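# Place the lid fully down on the box, upright

## Task

Set the lid onto the box right side up and seat it completely, without crushing the lid or the box, and leave the box standing upright on the table.

## Robot and tools

Robot: two arms, left_arm and right_arm, mounted on opposite sides of a table and facing each other. In the scene frame the origin is the table centre, +z points up and the table top is at z = +0.020 m. left_arm's base is at (-0.022, +0.447, +0.039) m with quat_wxyz (+0.705, 0, 0, -0.709), on the +y side. right_arm's base is at (-0.028, -0.453, +0.039) m with quat_wxyz (+0.711, 0, 0, +0.703). Arm names do not match image sides.

Frames: hand positions, orientations, velocities, targets and wrist-camera poses are reported in each arm's own base frame. The table and fixed cameras use the scene frame. Motion offsets are along the current Hand target's own axes. The fingers point along the gripper's +x and close along its y. end_effector_position is the midpoint between the fingers, 3 to 4 cm behind the tips. Only the outer 1.5 cm of each finger face is flat.

The row: every motion is written as a row of 14 numbers, each in [-1, 1], covering both arms even if one stays still. Order: dx, dy, dz, rx, ry, rz, opening for left_arm, then the same seven for right_arm. dx to rz are an offset, not a pose. They count from that arm's Hand target as it was when the action or call began, along that target's axes. 1.0 equals 0.6 m of travel or 180 degrees. rx, ry, rz together form one rotation vector. Sending the same offset twice moves the hand twice. Six zeros re-command the current Hand target. The opening is absolute: +1 is fully open (0.080 m) and -1 is fully closed. Empty fingers meet near -0.78. Closing fully from open takes at least about 0.6 s. A 0 in an opening slot is a real command, so resend the present opening to leave a gripper unchanged.

execute_actions(actions, cameras): actions is a list of actions. Each action is a table of up to 15 rows, and each row is one 1/30 s control step. If a table is shorter than 15 rows, its last row repeats. Every row in an action counts from the action's starting Hand target. cameras is a list of names, ["all"], or []. If cameras is omitted, an empty actions list returns all images and returns the scene number and task. Otherwise no images are returned.

move(target, speed, blend, opening_speed, grip_force, blocking, cameras): moves each gripper along a straight path toward its target. target is one 14-number row or a list of up to 15 rows. All rows count from the same starting Hand targets, not from each other. The whole move is capped at 10 s. speed is in m/s, from 0.002 to 4.3, default 0.25. Turning runs at up to twice that number in rad/s. Give one speed, or one per target. blend, in metres, rounds the corners between listed targets. It defaults to 0, which stops at each target. opening_speed is the rate of opening change per second on the -1..+1 scale, at least 0.2. grip_force is the pad force limit in newtons, 8 to 34, as one number or one per arm. It stays in effect until changed. blocking=false returns after about 0.5 s while the move continues. Openings in the first target are applied at the start. Openings in later targets are applied when that target is reached with everything at rest. The paths do not avoid obstacles or the other arm. Faster moves overshoot more and strike harder. Route around an arm's own base, because passing near it can flip the shoulder posture. The result adds a move: line giving the ending: done, off_target, moving, held, blocked or fault. It also lists the limits that acted (paced = pose clipped, held = steps withheld).

wait(seconds 0 to 10, cameras): lets the scene run with the last commands held. stop(cameras): brakes a running move. zoom_image(camera, region): region is [x0, y0, x1, y1] in pixels of that camera's latest image, at most 504 by 504. finished_scene(scene): ends the scene and cannot be undone. Pass this scene's number, and make no further call in that reply.

Cameras: cam_head_left, cam_head_right, cam_high, cam_low, cam_left_wrist, cam_right_wrist. Each image is 672x504.

Reading results: Hand target is the last commanded pose after clipping, and the next offsets count from it. The gripper often stops short of it. An all-zero action asks for the target again. If the gripper is still short, send the gap as an offset. Orientation commands are clipped to within 32 degrees of the measured orientation. Friction and weight can leave the hand low, short or tilted, especially at long reach. Small moves may not happen or may drift sideways, so check position and tilt after each move. grip_measured uses the opening scale and can be off by about 2 mm. Under a firm squeeze it reads up to about 3 mm narrower than the object. To grip, command roughly 0.08 below the reading at first contact. Use a smaller margin for a lighter hold. grip_effort_n is motor effort, not pad force; negative means closing. Joint torques and External joint torques follow joint order and include friction and noise. Joint velocities reading within noise means the arm is still. Tool commands, when shown, lists the current commands. blocked means something stopped the arm far from its target. The arm then holds with little force. To release a push, command the target back past the gripper.

Faults and limits: joint ranges in rad are waist ±3.054, shoulder 0 to 3.142, elbow 0 to 2.356, wrist pitch ±1.571, wrist yaw ±1.571, wrist roll ±3.142. Contact torque limits in N m are waist 17.8, shoulder 22, elbow 20.4, wrist pitch 3.26, wrist yaw 3.34, wrist roll 3.11. Reaching one stops that arm for 10 s, and a held object's weight counts. A MOTOR HOT line appears at 50 °C. At 95 °C an over-temperature hold follows. Jumps that are too large cause an over-speed fault.

Avoid: dropping the lid, releasing it while it moves, slamming or pressing hard, and crushing the lid or box. Keep the arms, grippers and wrist cameras from hitting or squeezing each other. Keep wrist-camera cables off objects and the table. Do not knock anything off the table or tip the box. Loose objects may occasionally be nudged by outside pushes.

Each tool is called after "Emit:" as name(argument=value, ...), one argument or row to a line, values as JSON.

## Session

Emit:
execute_actions(
  actions=[],
)

Emit:
zoom_image(
  camera="cam_head_left",
  region=[180, 170, 500, 410],
)

Emit:
zoom_image(
  camera="cam_high",
  region=[200, 180, 520, 420],
)

Scene clock: 0.00 s.
left_arm: end_effector_position=(+0.2510, -0.1120, +0.1936) grip_measured=+1.000 grip_effort_n=n/a end_effector_quat_wxyz=(+0.714, +0.466, +0.138, -0.504) | right_arm: end_effector_position=(+0.1822, +0.2428, +0.2311) grip_measured=+1.000 grip_effort_n=n/a end_effector_quat_wxyz=(+0.877, +0.064, +0.352, +0.320)
Joint positions: left_arm=[-0.126 1.057 0.871 -0.717 0.558 1.377 0.08] | right_arm=[0.988 0.994 0.883 -0.508 0.124 0.513 0.08]
Joint velocities: within noise
Joint torques (N m): no reading
External joint torques (N m): no reading
Heat: left arm: hottest shoulder 33 °C (+0.0 °C/min); right arm: hottest wrist pitch 37 °C (+0.0 °C/min).
Hand target: left_arm +0.2527, -0.1114, +0.2001; +0.719, +0.467, +0.129, -0.498 | right_arm +0.1845, +0.2415, +0.2380; +0.881, +0.068, +0.341, +0.320
Tool commands: left_gripper/opening=+1.0 right_gripper/opening=+1.0

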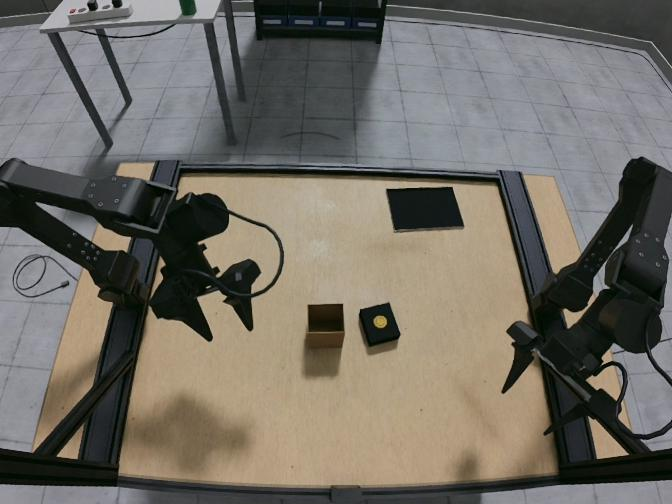

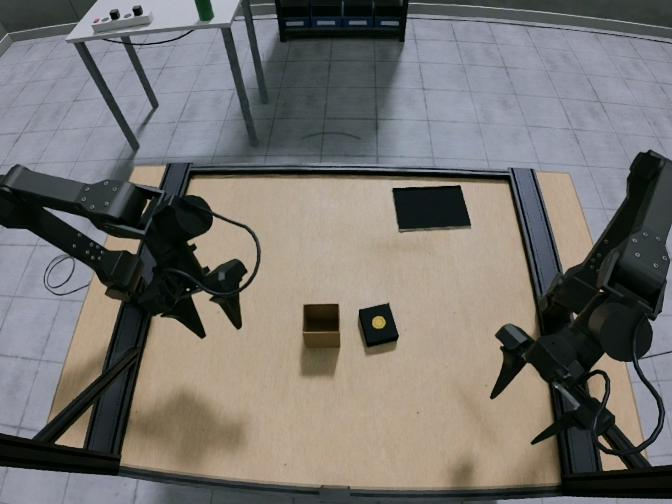

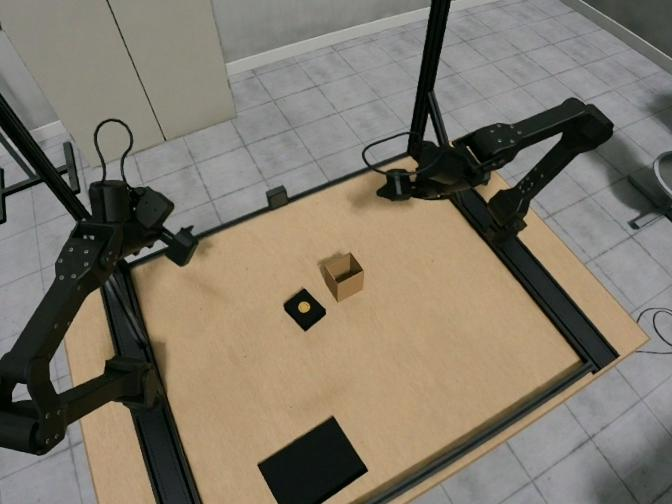

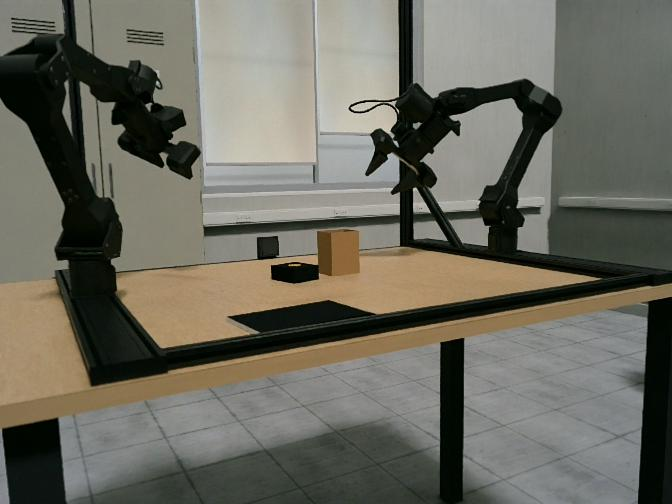

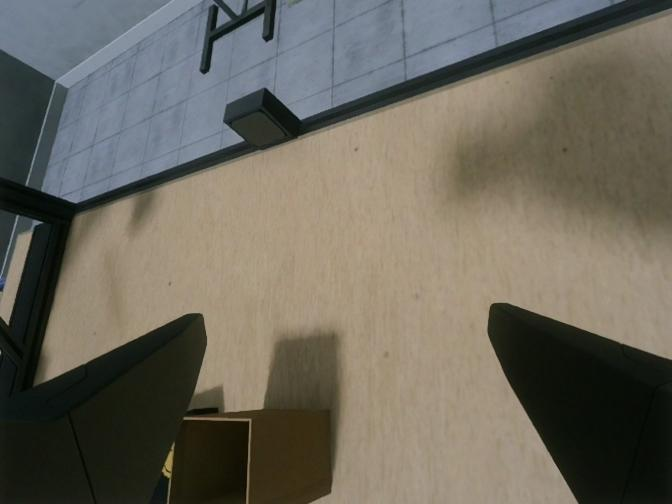

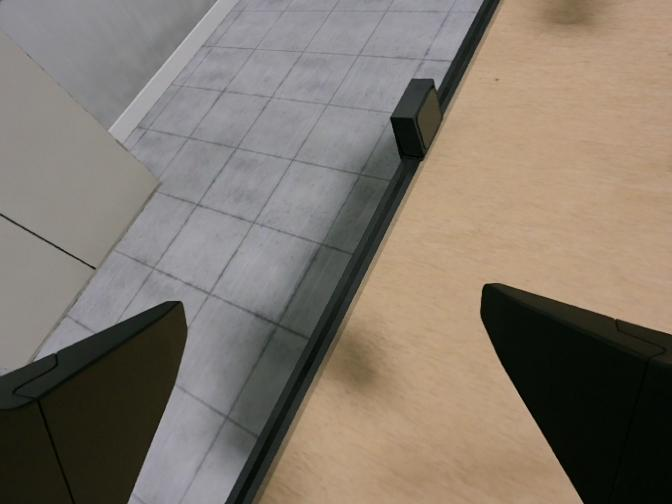

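Scaled by 1.575 from the camera's 672x504 image, which has a finer 960x720 frame.

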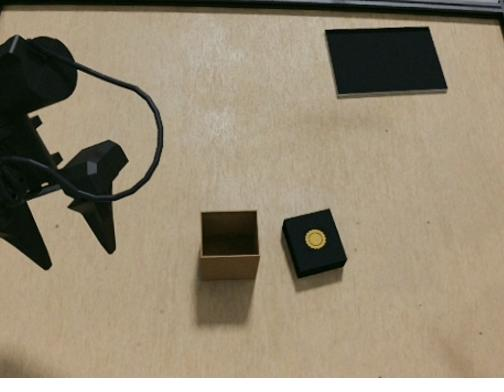

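Scaled by 1.575 from the camera's 672x504 image, which has a finer 960x720 frame.

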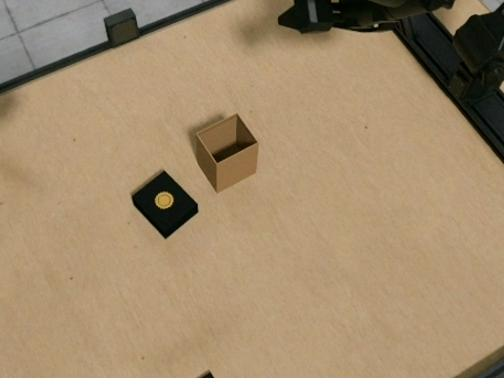

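Emit:
move(
  target=[0,0,0,0,0,0,1,0.0645,-0.4648,0.0525,0.4923,0.1039,-0.3337,1],
  speed=0.3,
  cameras=["cam_right_wrist"],
)

Scene clock: 106.33 s.
left_arm: end_effector_position=(+0.2510, -0.1120, +0.1936) grip_measured=+1.000 grip_effort_n=1.6 end_effector_quat_wxyz=(+0.714, +0.466, +0.138, -0.504) | right_arm: end_effector_position=(+0.3655, +0.0494, +0.1409) grip_measured=+1.000 grip_effort_n=-0.7 end_effector_quat_wxyz=(+0.563, +0.416, +0.572, -0.428)
Joint positions: left_arm=[-0.126 1.057 0.871 -0.717 0.558 1.377 0.08] | right_arm=[0.135 1.965 1.772 -1.399 0.002 1.414 0.08]
Joint torques (N m): left_arm=[0 -2.71 6.33 1.43 0.32 -0.01] | right_arm=[0.15 -7.27 6.77 0.07 -0.23 0.09]
External joint torques (N m): left_arm=[0 0.04 -0.12 0.25 0.02 0.02] | right_arm=[0.17 1.31 1.13 -0.21 -0.3 0.09]
Heat: left arm: hottest shoulder 33 °C (-1.0 °C/min); right arm: hottest wrist pitch 41 °C (+1.0 °C/min).
Hand target: left_arm +0.2527, -0.1114, +0.2001; +0.719, +0.467, +0.129, -0.498 | right_arm +0.3709, +0.0491, +0.1457; +0.564, +0.426, +0.565, -0.425
Off the commanded pose: left_arm 0.007 m, 1 deg | right_arm 0.007 m, 1 deg.
move: done
Images, in order (width x height): cam_right_wrist 672x504.

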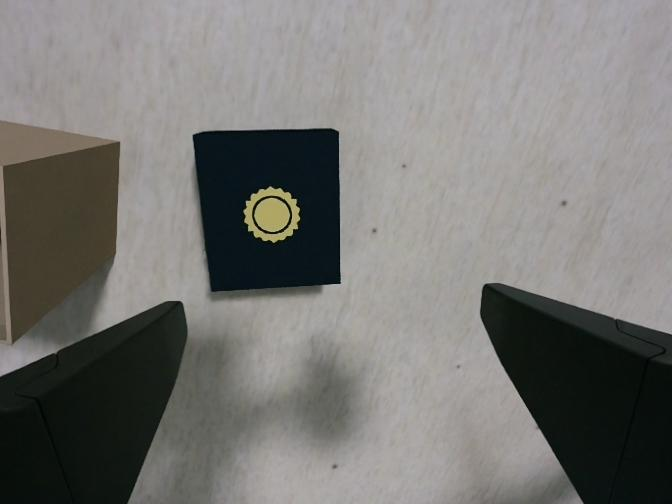

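Emit:
move(
  target=[0,0,0,0,0,0,1,0.117,0.0383,0,0.01,0,0,0.75],
  speed=0.2,
  cameras=["cam_right_wrist"],
)

Scene clock: 177.00 s.
left_arm: end_effector_position=(+0.2510, -0.1120, +0.1936) grip_measured=+1.000 grip_effort_n=2.1 end_effector_quat_wxyz=(+0.714, +0.466, +0.138, -0.504) | right_arm: end_effector_position=(+0.3927, +0.0562, +0.0782) grip_measured=+0.753 grip_effort_n=-15.6 end_effector_quat_wxyz=(+0.561, +0.430, +0.560, -0.431)
Joint positions: left_arm=[-0.126 1.057 0.871 -0.717 0.558 1.377 0.08] | right_arm=[0.143 2.074 1.682 -1.178 0.002 1.453 0.069]
Joint torques (N m): left_arm=[-0.01 -2.71 6.33 1.43 0.32 0] | right_arm=[0.35 -8.2 3.7 0.72 -0.22 0.1]
External joint torques (N m): left_arm=[-0.03 0.03 -0.1 0.26 0.03 0.02] | right_arm=[0.39 1.22 -2.01 0.39 -0.29 0.1]
Heat: left arm: hottest shoulder 33 °C (+0.0 °C/min); right arm: hottest elbow 40 °C (+1.0 °C/min).
Hand target: left_arm +0.2527, -0.1114, +0.2001; +0.719, +0.467, +0.129, -0.498 | right_arm +0.3929, +0.0555, +0.0755; +0.558, +0.434, +0.558, -0.434
Off the commanded pose: left_arm 0.007 m, 1 deg | right_arm 0.003 m, 1 deg.
move: done
Images, in order (width x height): cam_right_wrist 672x504.

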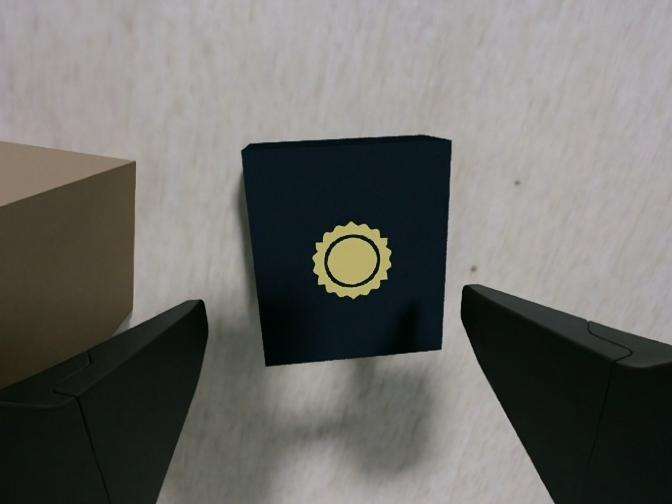

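Emit:
move(
  target=[
    [0,0,0,0,0,0,1,0.005,-0.0115,-0.002,0,0,0,0.85],
    [0,0,0,0,0,0,1,0.057,-0.0115,-0.002,0,0,0,0.85],
  ],
  speed=[0.1,0.1],
  cameras=["cam_right_wrist"],
)

Scene clock: 208.00 s.
left_arm: end_effector_position=(+0.2510, -0.1120, +0.1936) grip_measured=+1.000 grip_effort_n=1.2 end_effector_quat_wxyz=(+0.714, +0.466, +0.138, -0.504) | right_arm: end_effector_position=(+0.3869, +0.0553, +0.0456) grip_measured=+0.847 grip_effort_n=15.6 end_effector_quat_wxyz=(+0.562, +0.432, +0.559, -0.431)
Joint positions: left_arm=[-0.126 1.057 0.871 -0.717 0.558 1.377 0.08] | right_arm=[0.143 2.076 1.551 -1.042 0.002 1.455 0.073]
Joint torques (N m): left_arm=[0.01 -2.71 6.33 1.43 0.32 0] | right_arm=[0.28 -7.91 3.15 0.78 -0.23 0.1]
External joint torques (N m): left_arm=[0 0.05 -0.14 0.23 0.03 0.02] | right_arm=[0.32 1.29 -2.37 0.45 -0.31 0.1]
Heat: left arm: hottest shoulder 32 °C (-1.0 °C/min); right arm: hottest wrist pitch 36 °C (-1.0 °C/min).
Hand target: left_arm +0.2527, -0.1114, +0.2001; +0.719, +0.467, +0.129, -0.498 | right_arm +0.3859, +0.0550, +0.0413; +0.558, +0.434, +0.558, -0.434
Off the commanded pose: left_arm 0.007 m, 1 deg | right_arm 0.004 m, 1 deg.
move: done
Images, in order (width x height): cam_right_wrist 672x504.

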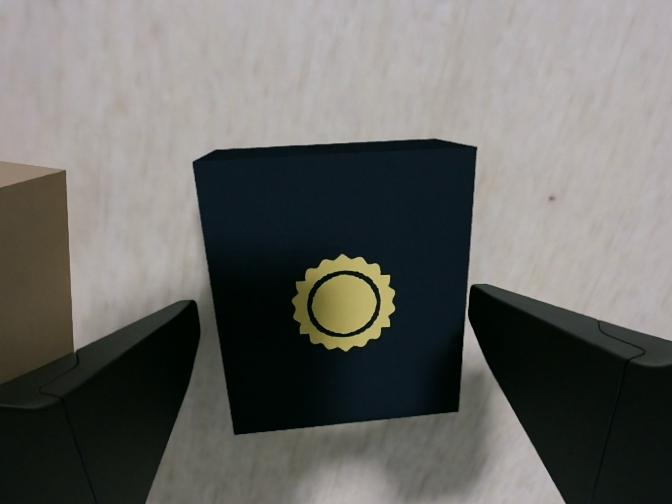

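Emit:
move(
  target=[
    [0,0,0,0,0,0,1,0.0125,-0.003,0.002,0,0,0,0.85],
    [0,0,0,0,0,0,1,0.0125,-0.003,0.002,0,0,0,0.42],
  ],
  speed=0.06,
  opening_speed=0.5,
  grip_force=[14,14],
  cameras=["cam_right_wrist"],
)

Scene clock: 222.90 s.
left_arm: end_effector_position=(+0.2510, -0.1120, +0.1936) grip_measured=+1.000 grip_effort_n=1.6 end_effector_quat_wxyz=(+0.714, +0.466, +0.138, -0.504) | right_arm: end_effector_position=(+0.3885, +0.0560, +0.0412) grip_measured=+0.599 grip_effort_n=-43.0 end_effector_quat_wxyz=(+0.565, +0.436, +0.556, -0.426)
Joint positions: left_arm=[-0.126 1.057 0.871 -0.717 0.558 1.377 0.08] | right_arm=[0.143 2.076 1.533 -1.009 -0.001 1.455 0.062]
Joint torques (N m): left_arm=[-0.01 -2.72 6.33 1.43 0.32 0] | right_arm=[-0.02 -7.52 2.37 0.58 -0.13 -0.03]
External joint torques (N m): left_arm=[-0.01 0.02 -0.11 0.25 0.02 0.02] | right_arm=[-0.04 1.7 -3.15 0.23 -0.2 -0.03]
Heat: left arm: hottest shoulder 32 °C (-1.0 °C/min); right arm: hottest wrist pitch 36 °C (-1.0 °C/min).
Hand target: left_arm +0.2527, -0.1114, +0.2001; +0.719, +0.467, +0.129, -0.498 | right_arm +0.3845, +0.0534, +0.0338; +0.558, +0.434, +0.558, -0.434
Off the commanded pose: left_arm 0.007 m, 1 deg | right_arm 0.009 m, 1 deg.
grip_force (N): 14, 14
move: off_target (right_arm); target 2's new opening was sent with right_arm's hand 0.009 m and 1 deg from that target
Images, in order (width x height): cam_right_wrist 672x504.

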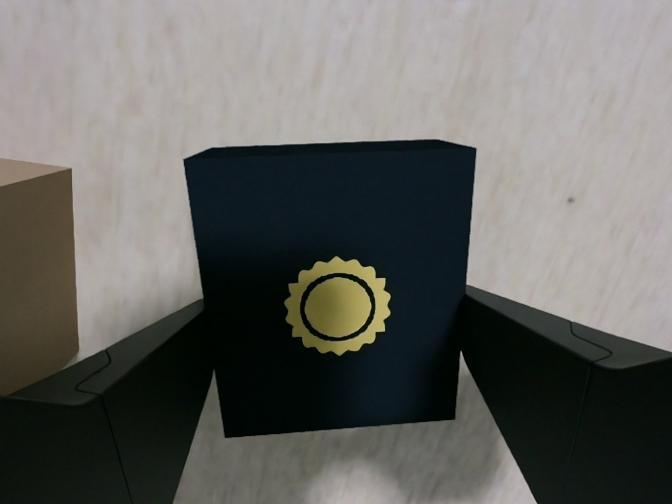

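Emit:
move(
  target=[
    [0,0,0,0,0,0,1,-0.075,0,0,0,0,0,0.42],
    [0,0,0,0,0,0,1,-0.0853,0.0833,0.2038,-0.421,0,0,0.42],
    [0,0,0,0,0,0,1,-0.017,0.0833,0.2038,-0.421,0,0,0.42],
  ],
  speed=[0.1,0.3,0.06],
  blend=[0.02,0.01,0],
  cameras=["cam_right_wrist","cam_head_left","cam_low"],
)

Scene clock: 257.27 s.
left_arm: end_effector_position=(+0.2510, -0.1120, +0.1936) grip_measured=+1.000 grip_effort_n=1.2 end_effector_quat_wxyz=(+0.714, +0.466, +0.138, -0.504) | right_arm: end_effector_position=(+0.4634, -0.0511, +0.0489) grip_measured=+0.599 grip_effort_n=-43.0 end_effector_quat_wxyz=(+0.708, -0.002, +0.706, -0.004)
Joint positions: left_arm=[-0.126 1.057 0.871 -0.717 0.558 1.377 0.08] | right_arm=[-0.107 2.393 2.09 -1.263 0.009 -0.105 0.062]
Joint torques (N m): left_arm=[0.01 -2.72 6.33 1.43 0.31 -0.01] | right_arm=[-0.12 -9.82 3.37 0.84 -0.15 -0.17]
External joint torques (N m): left_arm=[-0.01 0.02 -0.16 0.23 0.02 0.02] | right_arm=[-0.08 1.49 -2.32 0.5 -0.17 -0.17]
Heat: left arm: hottest shoulder 32 °C (+0.0 °C/min); right arm: hottest wrist pitch 35 °C (-1.0 °C/min).
Hand target: left_arm +0.2527, -0.1114, +0.2001; +0.719, +0.467, +0.129, -0.498 | right_arm +0.4629, -0.0529, +0.0439; +0.707, +0.000, +0.707, +0.000
Off the commanded pose: left_arm 0.007 m, 1 deg | right_arm 0.005 m, 1 deg.
grip_force (N): 14, 14
move: done
Images, in order (width x height): cam_head_left 672x504, cam_low 672x504, cam_right_wrist 672x504.

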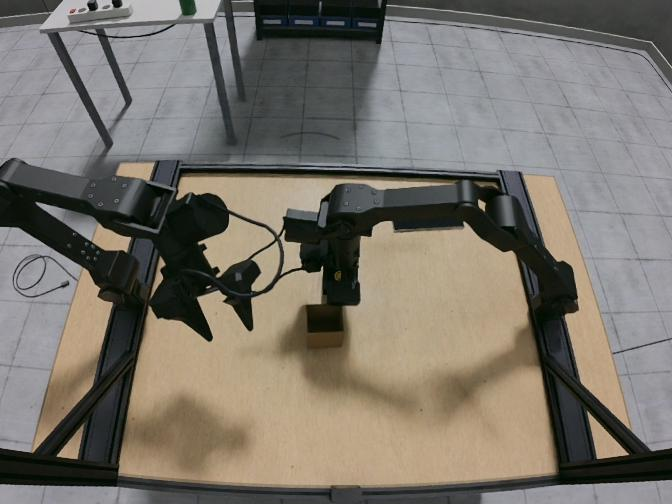

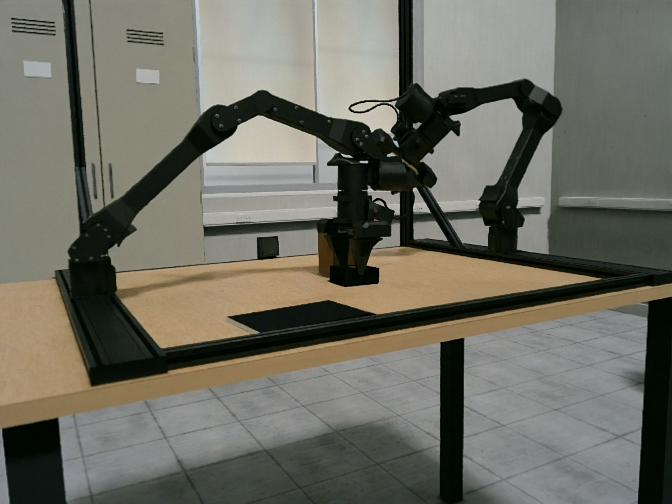

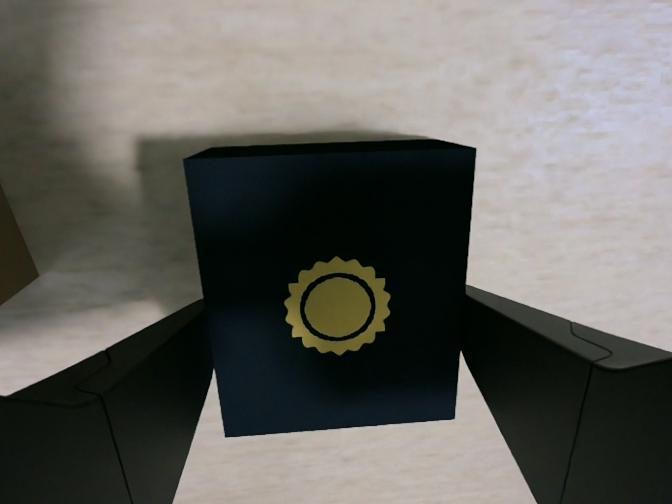

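Emit:
move(
  target=[
    [0,0,0,0,0,0,1,0.0165,0,0,0,0,0,0.42],
    [0,0,0,0,0,0,1,0.0165,0,0,0,0,0,0.85],
    [0,0,0,0,0,0,1,-0.18,0,-0.01,0,0,0,0.85],
    [0,0,0,0,0,0,1,-0.2772,0.1712,-0.4383,0,-0.389,0,0.85],
  ],
  speed=[0.05,0.1,0.15,0.35],
  blend=[0,0,0.03,0],
)

Emit:
move(
  target=[0.0827,0.2295,-0.3917,-0.5019,0.2993,0.0249,1,0,0,0,0,0,0,0.85],
  speed=0.35,
  cameras=["cam_left_wrist","cam_right_wrist"],
)

Scene clock: 314.37 s.
left_arm: end_effector_position=(+0.2510, -0.1120, +0.1936) grip_measured=+1.000 grip_effort_n=0.7 end_effector_quat_wxyz=(+0.714, +0.466, +0.138, -0.504) | right_arm: end_effector_position=(+0.1993, +0.0520, +0.2159) grip_measured=+0.847 grip_effort_n=16.0 end_effector_quat_wxyz=(+0.986, +0.002, +0.168, +0.010)
Joint positions: left_arm=[-0.126 1.057 0.871 -0.717 0.558 1.377 0.08] | right_arm=[0.706 0.402 0.514 -0.539 0.639 0.272 0.073]
Joint torques (N m): left_arm=[-0.01 -2.72 6.33 1.43 0.32 -0.01] | right_arm=[0.31 -0.08 4.24 1.34 0.57 0.12]
External joint torques (N m): left_arm=[-0.01 0.02 -0.12 0.25 0.02 0.02] | right_arm=[0.32 -0.5 -2.38 -0.23 0.4 0.12]
Heat: left arm: hottest elbow 32 °C (+0.0 °C/min); right arm: hottest wrist pitch 36 °C (+1.0 °C/min).
Hand target: left_arm +0.2527, -0.1114, +0.2001; +0.719, +0.467, +0.129, -0.498 | right_arm +0.2001, +0.0498, +0.2104; +0.985, +0.000, +0.174, +0.000
Off the commanded pose: left_arm 0.007 m, 1 deg | right_arm 0.006 m, 1 deg.
grip_force (N): 14, 14
move: done; target 2's new opening was sent with right_arm's hand 0.010 m and 1 deg from that target

Scene clock: 319.77 s.
left_arm: end_effector_position=(+0.4530, +0.0532, +0.1141) grip_measured=+1.000 grip_effort_n=1.2 end_effector_quat_wxyz=(+0.713, +0.000, +0.701, -0.008) | right_arm: end_effector_position=(+0.1993, +0.0520, +0.2159) grip_measured=+0.847 grip_effort_n=16.0 end_effector_quat_wxyz=(+0.986, +0.003, +0.168, +0.010)
Joint positions: left_arm=[0.121 2.339 2.254 -1.47 0.014 0.133 0.08] | right_arm=[0.706 0.402 0.514 -0.539 0.639 0.274 0.073]
Joint torques (N m): left_arm=[-0.07 -9.24 7.01 0.19 -0.13 -0.11] | right_arm=[0.36 -0.09 4.22 1.35 0.6 0.12]
External joint torques (N m): left_arm=[-0.1 1.52 1.5 -0.15 -0.14 -0.11] | right_arm=[0.35 -0.55 -2.28 -0.18 0.44 0.12]
Heat: left arm: hottest shoulder 32 °C (+0.0 °C/min); right arm: hottest wrist pitch 36 °C (+1.0 °C/min).
Hand target: left_arm +0.4571, +0.0565, +0.1183; +0.720, +0.000, +0.694, +0.000 | right_arm +0.2001, +0.0498, +0.2104; +0.985, +0.000, +0.174, +0.000
Off the commanded pose: left_arm 0.007 m, 1 deg | right_arm 0.006 m, 1 deg.
grip_force (N): 14, 14
move: done
Images, in order (width x height): cam_left_wrist 672x504, cam_right_wrist 672x504.

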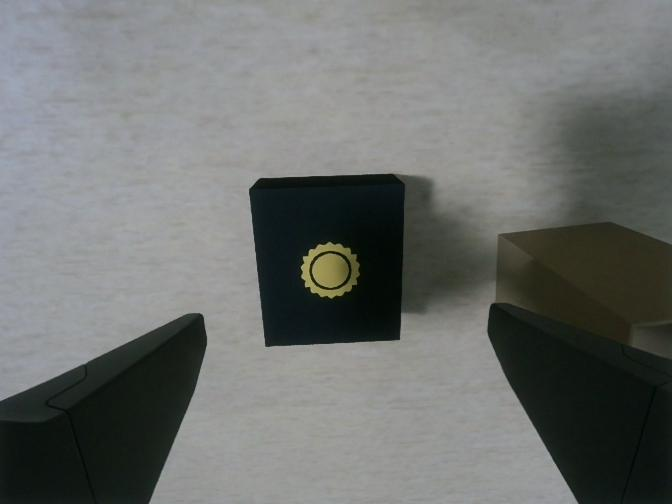

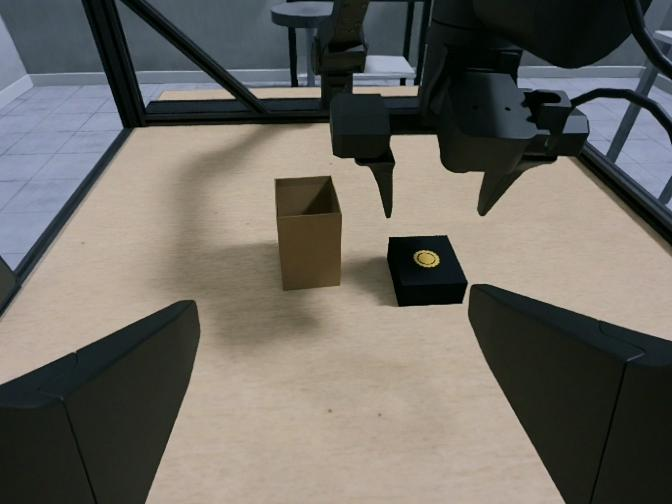

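Emit:
move(
  target=[
    [0.03,0.0085,-0.0212,0,0,0,1,0,0,0,0,0,0,0.85],
    [0.118,0.0085,-0.0212,0,0,0,1,0,0,0,0,0,0,0.85],
  ],
  speed=[0.2,0.12],
  blend=[0.01,0],
  cameras=["cam_left_wrist"],
)

Scene clock: 344.63 s.
left_arm: end_effector_position=(+0.4457, +0.0607, +0.0436) grip_measured=+1.000 grip_effort_n=0.2 end_effector_quat_wxyz=(+0.715, -0.006, +0.699, -0.001) | right_arm: end_effector_position=(+0.1993, +0.0520, +0.2159) grip_measured=+0.847 grip_effort_n=15.6 end_effector_quat_wxyz=(+0.986, +0.003, +0.168, +0.010)
Joint positions: left_arm=[0.14 2.301 1.908 -1.157 0.014 0.133 0.08] | right_arm=[0.706 0.402 0.514 -0.539 0.639 0.274 0.073]
Joint torques (N m): left_arm=[0.05 -10.76 3.83 0.78 -0.11 0.14] | right_arm=[0.34 -0.13 4.21 1.36 0.58 0.09]
External joint torques (N m): left_arm=[0.03 -0.18 -1.76 0.4 -0.11 0.13] | right_arm=[0.34 -0.6 -2.33 -0.19 0.41 0.09]
Heat: left arm: hottest shoulder 36 °C (+4.0 °C/min); right arm: hottest wrist pitch 37 °C (+2.0 °C/min).
Hand target: left_arm +0.4469, +0.0616, +0.0471; +0.720, +0.000, +0.694, +0.000 | right_arm +0.2001, +0.0498, +0.2104; +0.985, +0.000, +0.174, +0.000
Off the commanded pose: left_arm 0.004 m, 1 deg | right_arm 0.006 m, 1 deg.
grip_force (N): 14, 14
move: done
Images, in order (width x height): cam_left_wrist 672x504.

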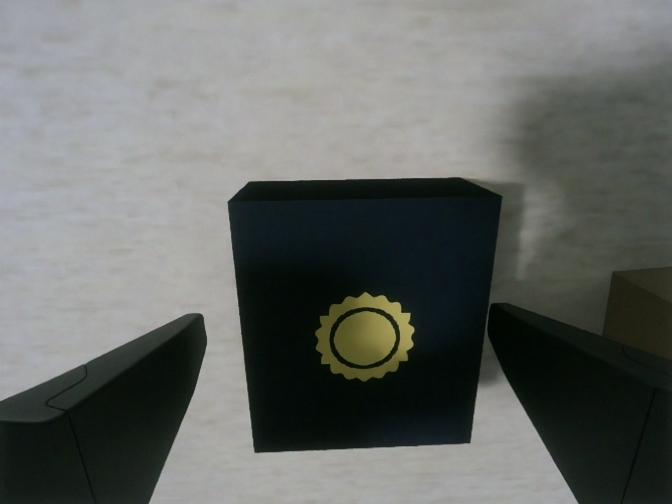

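Emit:
move(
  target=[
    [0.0095,-0.0068,-0.0062,0,0,0,1,0,0,0,0,0,0,0.85],
    [0.0095,-0.0068,-0.0062,0,0,0,0.36,0,0,0,0,0,0,0.85],
  ],
  speed=0.08,
  opening_speed=0.5,
  grip_force=[15,14],
  cameras=["cam_left_wrist"],
)

Scene clock: 364.97 s.
left_arm: end_effector_position=(+0.4436, +0.0588, +0.0402) grip_measured=+0.572 grip_effort_n=-44.4 end_effector_quat_wxyz=(+0.718, -0.008, +0.696, +0.000) | right_arm: end_effector_position=(+0.1993, +0.0520, +0.2159) grip_measured=+0.847 grip_effort_n=16.0 end_effector_quat_wxyz=(+0.986, +0.003, +0.168, +0.010)
Joint positions: left_arm=[0.137 2.286 1.868 -1.125 0.015 0.127 0.061] | right_arm=[0.706 0.402 0.514 -0.539 0.639 0.274 0.073]
Joint torques (N m): left_arm=[-0.24 -10.52 3.15 0.8 -0.14 -0.06] | right_arm=[0.35 -0.14 4.2 1.35 0.57 0.11]
External joint torques (N m): left_arm=[-0.22 -0.03 -2.43 0.4 -0.14 -0.06] | right_arm=[0.35 -0.54 -2.45 -0.24 0.4 0.1]
Heat: left arm: hottest shoulder 39 °C (+8.0 °C/min); right arm: hottest wrist pitch 37 °C (+2.0 °C/min).
Hand target: left_arm +0.4434, +0.0575, +0.0412; +0.720, +0.000, +0.694, +0.000 | right_arm +0.2001, +0.0498, +0.2104; +0.985, +0.000, +0.174, +0.000
Off the commanded pose: left_arm 0.002 m, 1 deg | right_arm 0.006 m, 1 deg.
grip_force (N): 15, 14
move: done
Images, in order (width x height): cam_left_wrist 672x504.

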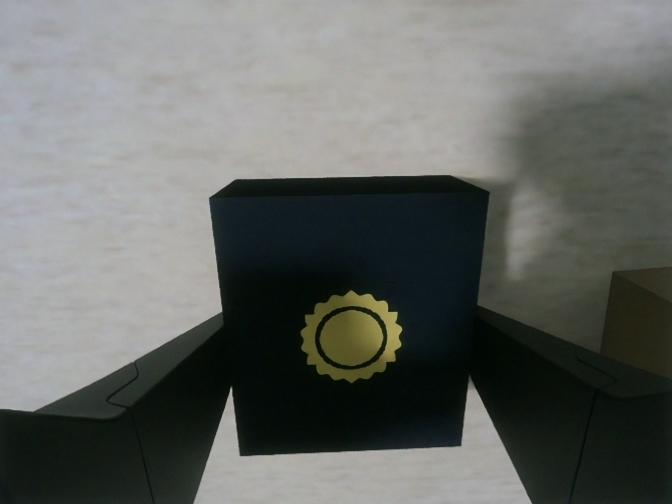

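Emit:
move(
  target=[
    [-0.2082,-0.0125,-0.0482,0,0,0,0.36,0,0,0,0,0,0,0.85],
    [-0.2082,-0.2042,-0.0482,0,0,0,0.36,0,0,0,0,0,0,0.85],
  ],
  speed=[0.2,0.2],
  blend=[0.02,0],
  cameras=["cam_left_wrist","cam_right_wrist"],
)

Emit:
zoom_image(
  camera="cam_right_wrist",
  region=[220, 80, 400, 300],
)

Scene clock: 398.57 s.
left_arm: end_effector_position=(+0.4056, -0.0658, +0.1599) grip_measured=+0.572 grip_effort_n=-44.0 end_effector_quat_wxyz=(+0.711, +0.001, +0.703, -0.005) | right_arm: end_effector_position=(+0.1993, +0.0520, +0.2159) grip_measured=+0.847 grip_effort_n=15.6 end_effector_quat_wxyz=(+0.986, +0.003, +0.168, +0.010)
Joint positions: left_arm=[-0.159 2.135 2.101 -1.524 0.004 -0.151 0.061] | right_arm=[0.706 0.402 0.514 -0.539 0.639 0.274 0.073]
Joint torques (N m): left_arm=[-0.14 -8.19 6.98 0.18 -0.16 -0.12] | right_arm=[0.35 -0.11 4.16 1.38 0.57 0.09]
External joint torques (N m): left_arm=[-0.13 1.45 1.4 -0.19 -0.14 -0.12] | right_arm=[0.34 -0.55 -2.42 -0.18 0.41 0.09]
Heat: left arm: hottest shoulder 48 °C (+13.1 °C/min); right arm: hottest wrist pitch 37 °C (+0.0 °C/min).
Hand target: left_arm +0.4101, -0.0650, +0.1650; +0.720, +0.000, +0.694, +0.000 | right_arm +0.2001, +0.0498, +0.2104; +0.985, +0.000, +0.174, +0.000
Off the commanded pose: left_arm 0.007 m, 2 deg | right_arm 0.006 m, 1 deg.
grip_force (N): 15, 14
move: done
Images, in order (width x height): cam_left_wrist 672x504, cam_right_wrist 672x504.

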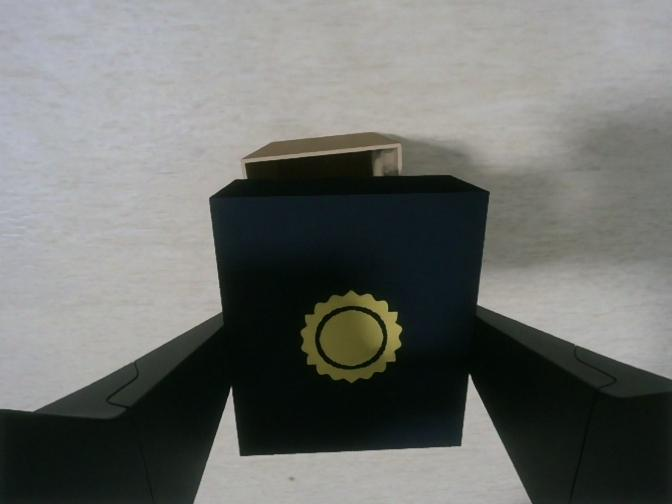

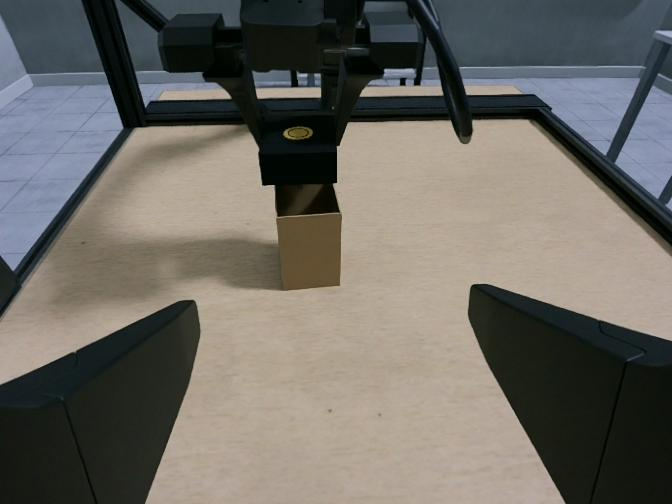

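Scaled by 2.291 from the camera's 672x504 image, which has a finer 960x720 frame.

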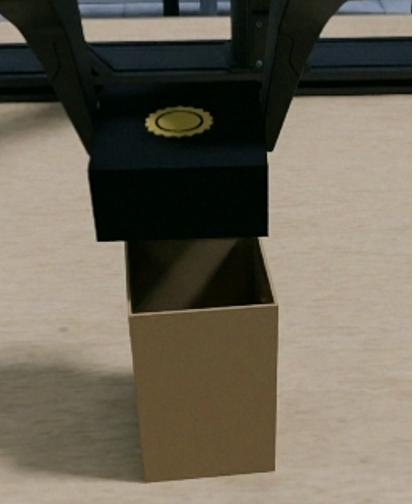

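Emit:
zoom_image(
  camera="cam_left_wrist",
  region=[190, 110, 510, 220],
)

Scaled by 1.575 from the camera's 672x504 image, which has a finer 960x720 frame.

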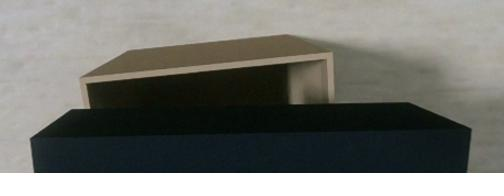

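Emit:
move(
  target=[0.03,0.006,0.0113,-0.0278,-0.006,0,0.36,0,0,0,0,0,0,0.85],
  speed=0.12,
  cameras=["cam_left_wrist","cam_right_wrist"],
)

Emit:
zoom_image(
  camera="cam_right_wrist",
  region=[220, 120, 400, 300],
)

Emit:
zoom_image(
  camera="cam_left_wrist",
  region=[190, 110, 510, 220],
)

Scene clock: 460.30 s.
left_arm: end_effector_position=(+0.4156, -0.0663, +0.1479) grip_measured=+0.572 grip_effort_n=-44.4 end_effector_quat_wxyz=(+0.723, -0.028, +0.690, +0.021) | right_arm: end_effector_position=(+0.1993, +0.0520, +0.2159) grip_measured=+0.847 grip_effort_n=15.6 end_effector_quat_wxyz=(+0.986, +0.003, +0.168, +0.010)
Joint positions: left_arm=[-0.158 2.135 2.052 -1.439 0.001 -0.228 0.061] | right_arm=[0.706 0.402 0.514 -0.539 0.639 0.274 0.073]
Joint torques (N m): left_arm=[0.3 -8.69 3.88 0.84 -0.2 -0.12] | right_arm=[0.3 -0.1 4.23 1.34 0.57 0.1]
External joint torques (N m): left_arm=[0.21 0.99 -1.76 0.42 -0.17 -0.12] | right_arm=[0.3 -0.53 -2.38 -0.23 0.4 0.1]
Heat: left arm: hottest shoulder 47 °C (-1.0 °C/min); right arm: hottest wrist pitch 37 °C (+0.0 °C/min).
Hand target: left_arm +0.4175, -0.0614, +0.1472; +0.726, -0.031, +0.687, +0.031 | right_arm +0.2001, +0.0498, +0.2104; +0.985, +0.000, +0.174, +0.000
Off the commanded pose: left_arm 0.005 m, 1 deg | right_arm 0.006 m, 1 deg.
grip_force (N): 15, 14
move: done
Images, in order (width x height): cam_left_wrist 672x504, cam_right_wrist 672x504.

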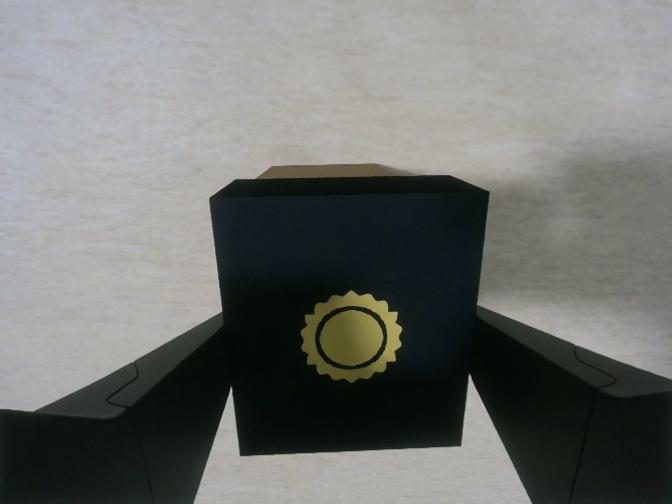

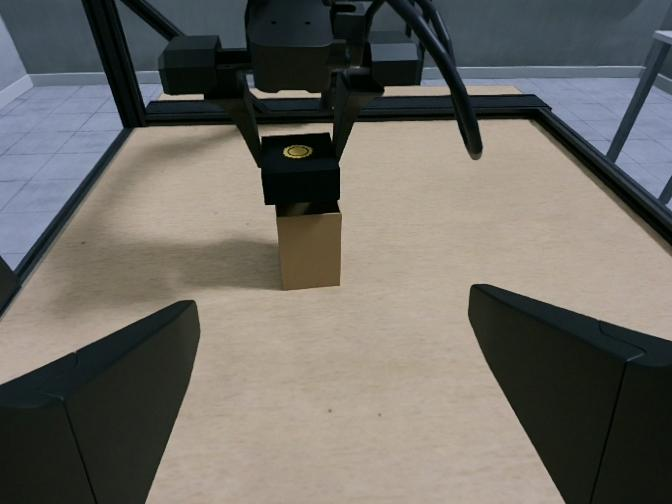

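Scaled by 2.800 from the camera's 672x504 image, which has a finer 960x720 frame.

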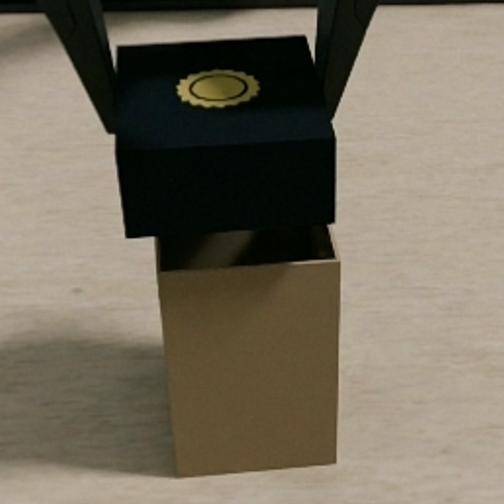

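Scaled by 1.575 from the camera's 672x504 image, which has a finer 960x720 frame.

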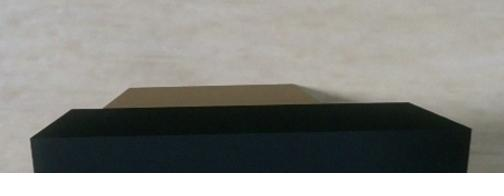

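Emit:
move(
  target=[0.0133,0.0072,-0.0058,0,0,0,0.36,0,0,0,0,0,0,0.85],
  speed=0.08,
  cameras=["cam_left_wrist","cam_right_wrist"],
)

Emit:
zoom_image(
  camera="cam_right_wrist",
  region=[220, 120, 400, 300],
)

Emit:
zoom_image(
  camera="cam_left_wrist",
  region=[190, 110, 510, 220],
)

Scene clock: 489.57 s.
left_arm: end_effector_position=(+0.4132, -0.0620, +0.1317) grip_measured=+0.572 grip_effort_n=-44.4 end_effector_quat_wxyz=(+0.716, -0.030, +0.697, +0.026) | right_arm: end_effector_position=(+0.1993, +0.0520, +0.2159) grip_measured=+0.847 grip_effort_n=15.6 end_effector_quat_wxyz=(+0.986, +0.003, +0.168, +0.010)
Joint positions: left_arm=[-0.149 2.132 1.983 -1.393 0.001 -0.228 0.061] | right_arm=[0.706 0.402 0.514 -0.539 0.639 0.274 0.073]
Joint torques (N m): left_arm=[0.26 -11.18 3.88 0.8 -0.18 0.14] | right_arm=[0.4 -0.08 4.23 1.36 0.57 0.1]
External joint torques (N m): left_arm=[0.27 -1.54 -1.76 0.41 -0.16 0.14] | right_arm=[0.39 -0.52 -2.3 -0.19 0.41 0.1]
Heat: left arm: hottest shoulder 48 °C (+1.0 °C/min); right arm: hottest wrist pitch 37 °C (+0.0 °C/min).
Hand target: left_arm +0.4141, -0.0574, +0.1391; +0.726, -0.031, +0.687, +0.031 | right_arm +0.2001, +0.0498, +0.2104; +0.985, +0.000, +0.174, +0.000
Off the commanded pose: left_arm 0.009 m, 2 deg | right_arm 0.006 m, 1 deg.
grip_force (N): 15, 14
move: off_target (left_arm)
Images, in order (width x height): cam_left_wrist 672x504, cam_right_wrist 672x504.

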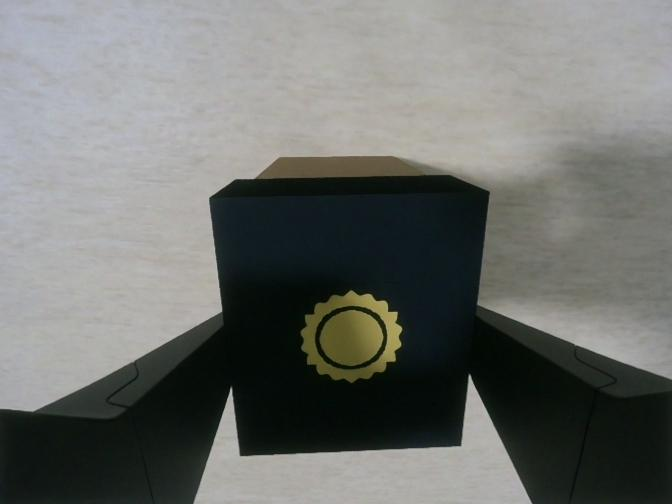

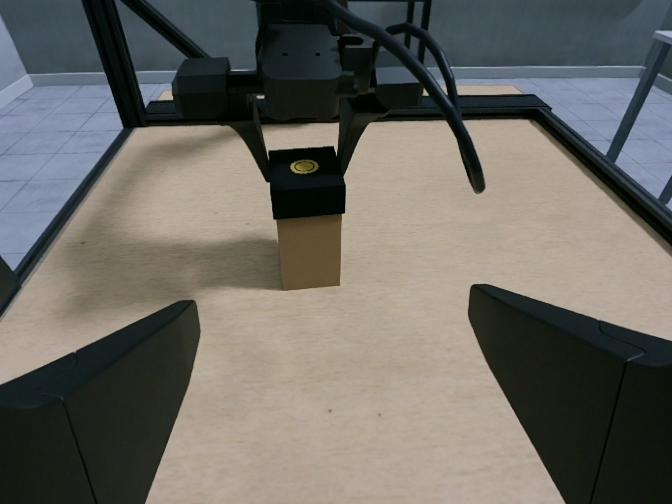

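Scaled by 2.800 from the camera's 672x504 image, which has a finer 960x720 frame.

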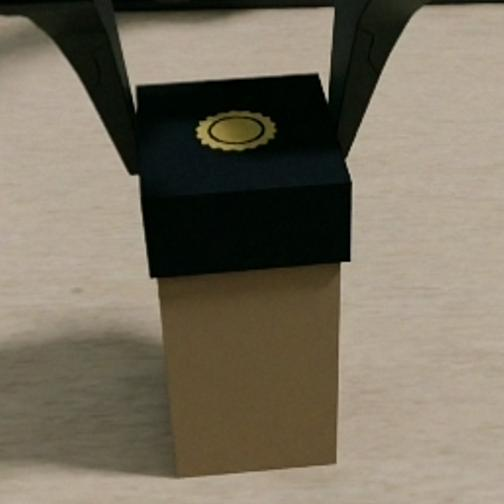

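Scaled by 1.575 from the camera's 672x504 image, which has a finer 960x720 frame.

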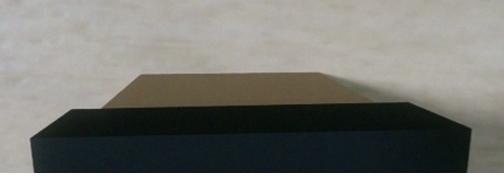

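Emit:
wait(
  seconds=0,
  cameras=["cam_low","cam_high"],
)

Emit:
zoom_image(
  camera="cam_low",
  region=[290, 190, 390, 290],
)

Emit:
zoom_image(
  camera="cam_high",
  region=[290, 220, 400, 330],
)

Scene clock: 519.70 s.
left_arm: end_effector_position=(+0.4131, -0.0627, +0.1317) grip_measured=+0.572 grip_effort_n=-44.4 end_effector_quat_wxyz=(+0.716, -0.030, +0.697, +0.025) | right_arm: end_effector_position=(+0.1993, +0.0520, +0.2159) grip_measured=+0.847 grip_effort_n=15.6 end_effector_quat_wxyz=(+0.986, +0.003, +0.168, +0.010)
Joint positions: left_arm=[-0.15 2.132 1.983 -1.393 0.001 -0.228 0.061] | right_arm=[0.706 0.402 0.514 -0.539 0.639 0.274 0.073]
Joint torques (N m): left_arm=[0.22 -11.19 3.86 0.8 -0.18 0.13] | right_arm=[0.37 -0.1 4.23 1.35 0.61 0.1]
External joint torques (N m): left_arm=[0.2 -1.48 -1.81 0.42 -0.16 0.13] | right_arm=[0.37 -0.5 -2.4 -0.22 0.44 0.1]
Heat: left arm: hottest shoulder 46 °C (-1.0 °C/min); right arm: hottest wrist pitch 37 °C (+0.0 °C/min).
Hand target: left_arm +0.4141, -0.0574, +0.1391; +0.726, -0.031, +0.687, +0.031 | right_arm +0.2001, +0.0498, +0.2104; +0.985, +0.000, +0.174, +0.000
Tool commands: left_gripper/opening=+0.36 right_gripper/opening=+0.85
Off the commanded pose: left_arm 0.009 m, 2 deg | right_arm 0.006 m, 1 deg.
grip_force (N): 15, 14
Images, in order (width x height): cam_high 672x504, cam_low 672x504.

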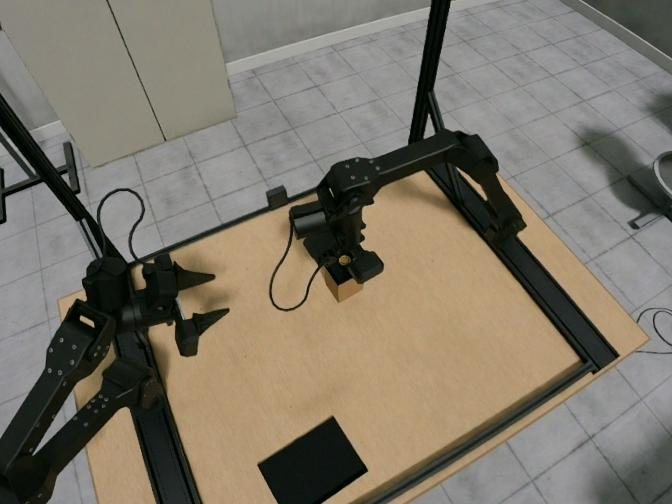

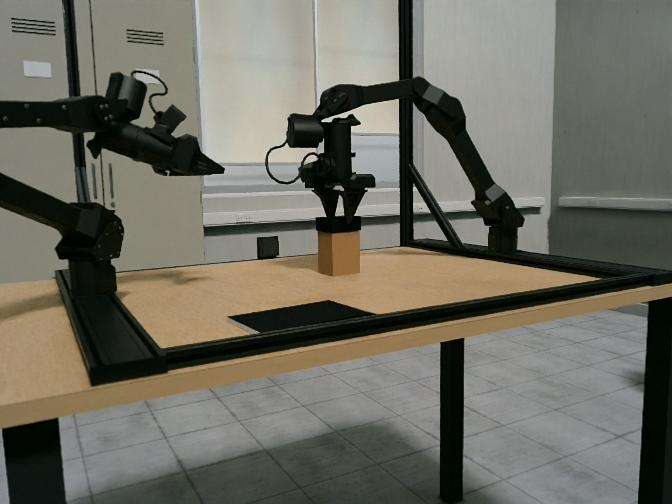

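Scaled by 5.040 from the camera's 672x504 image, which has a finer 960x720 frame.

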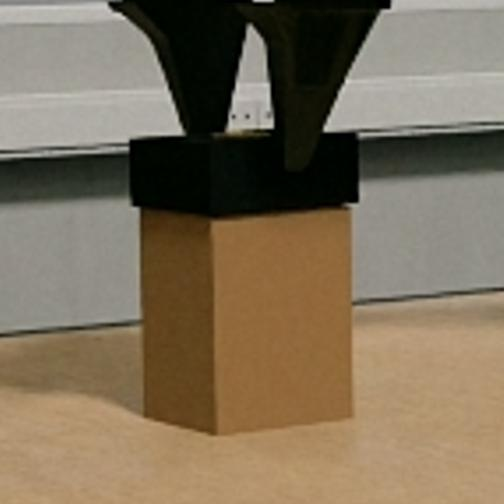

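Scaled by 4.582 from the camera's 672x504 image, which has a finer 960x720 frame.

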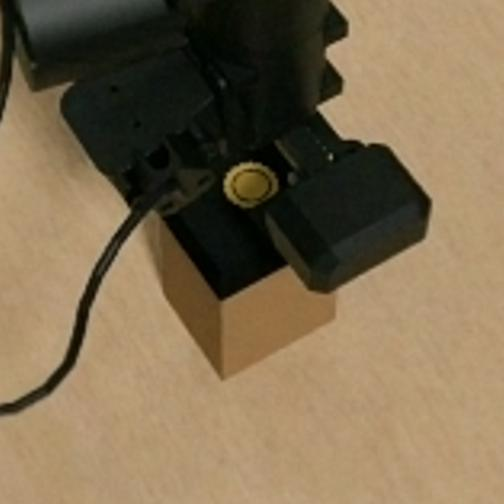

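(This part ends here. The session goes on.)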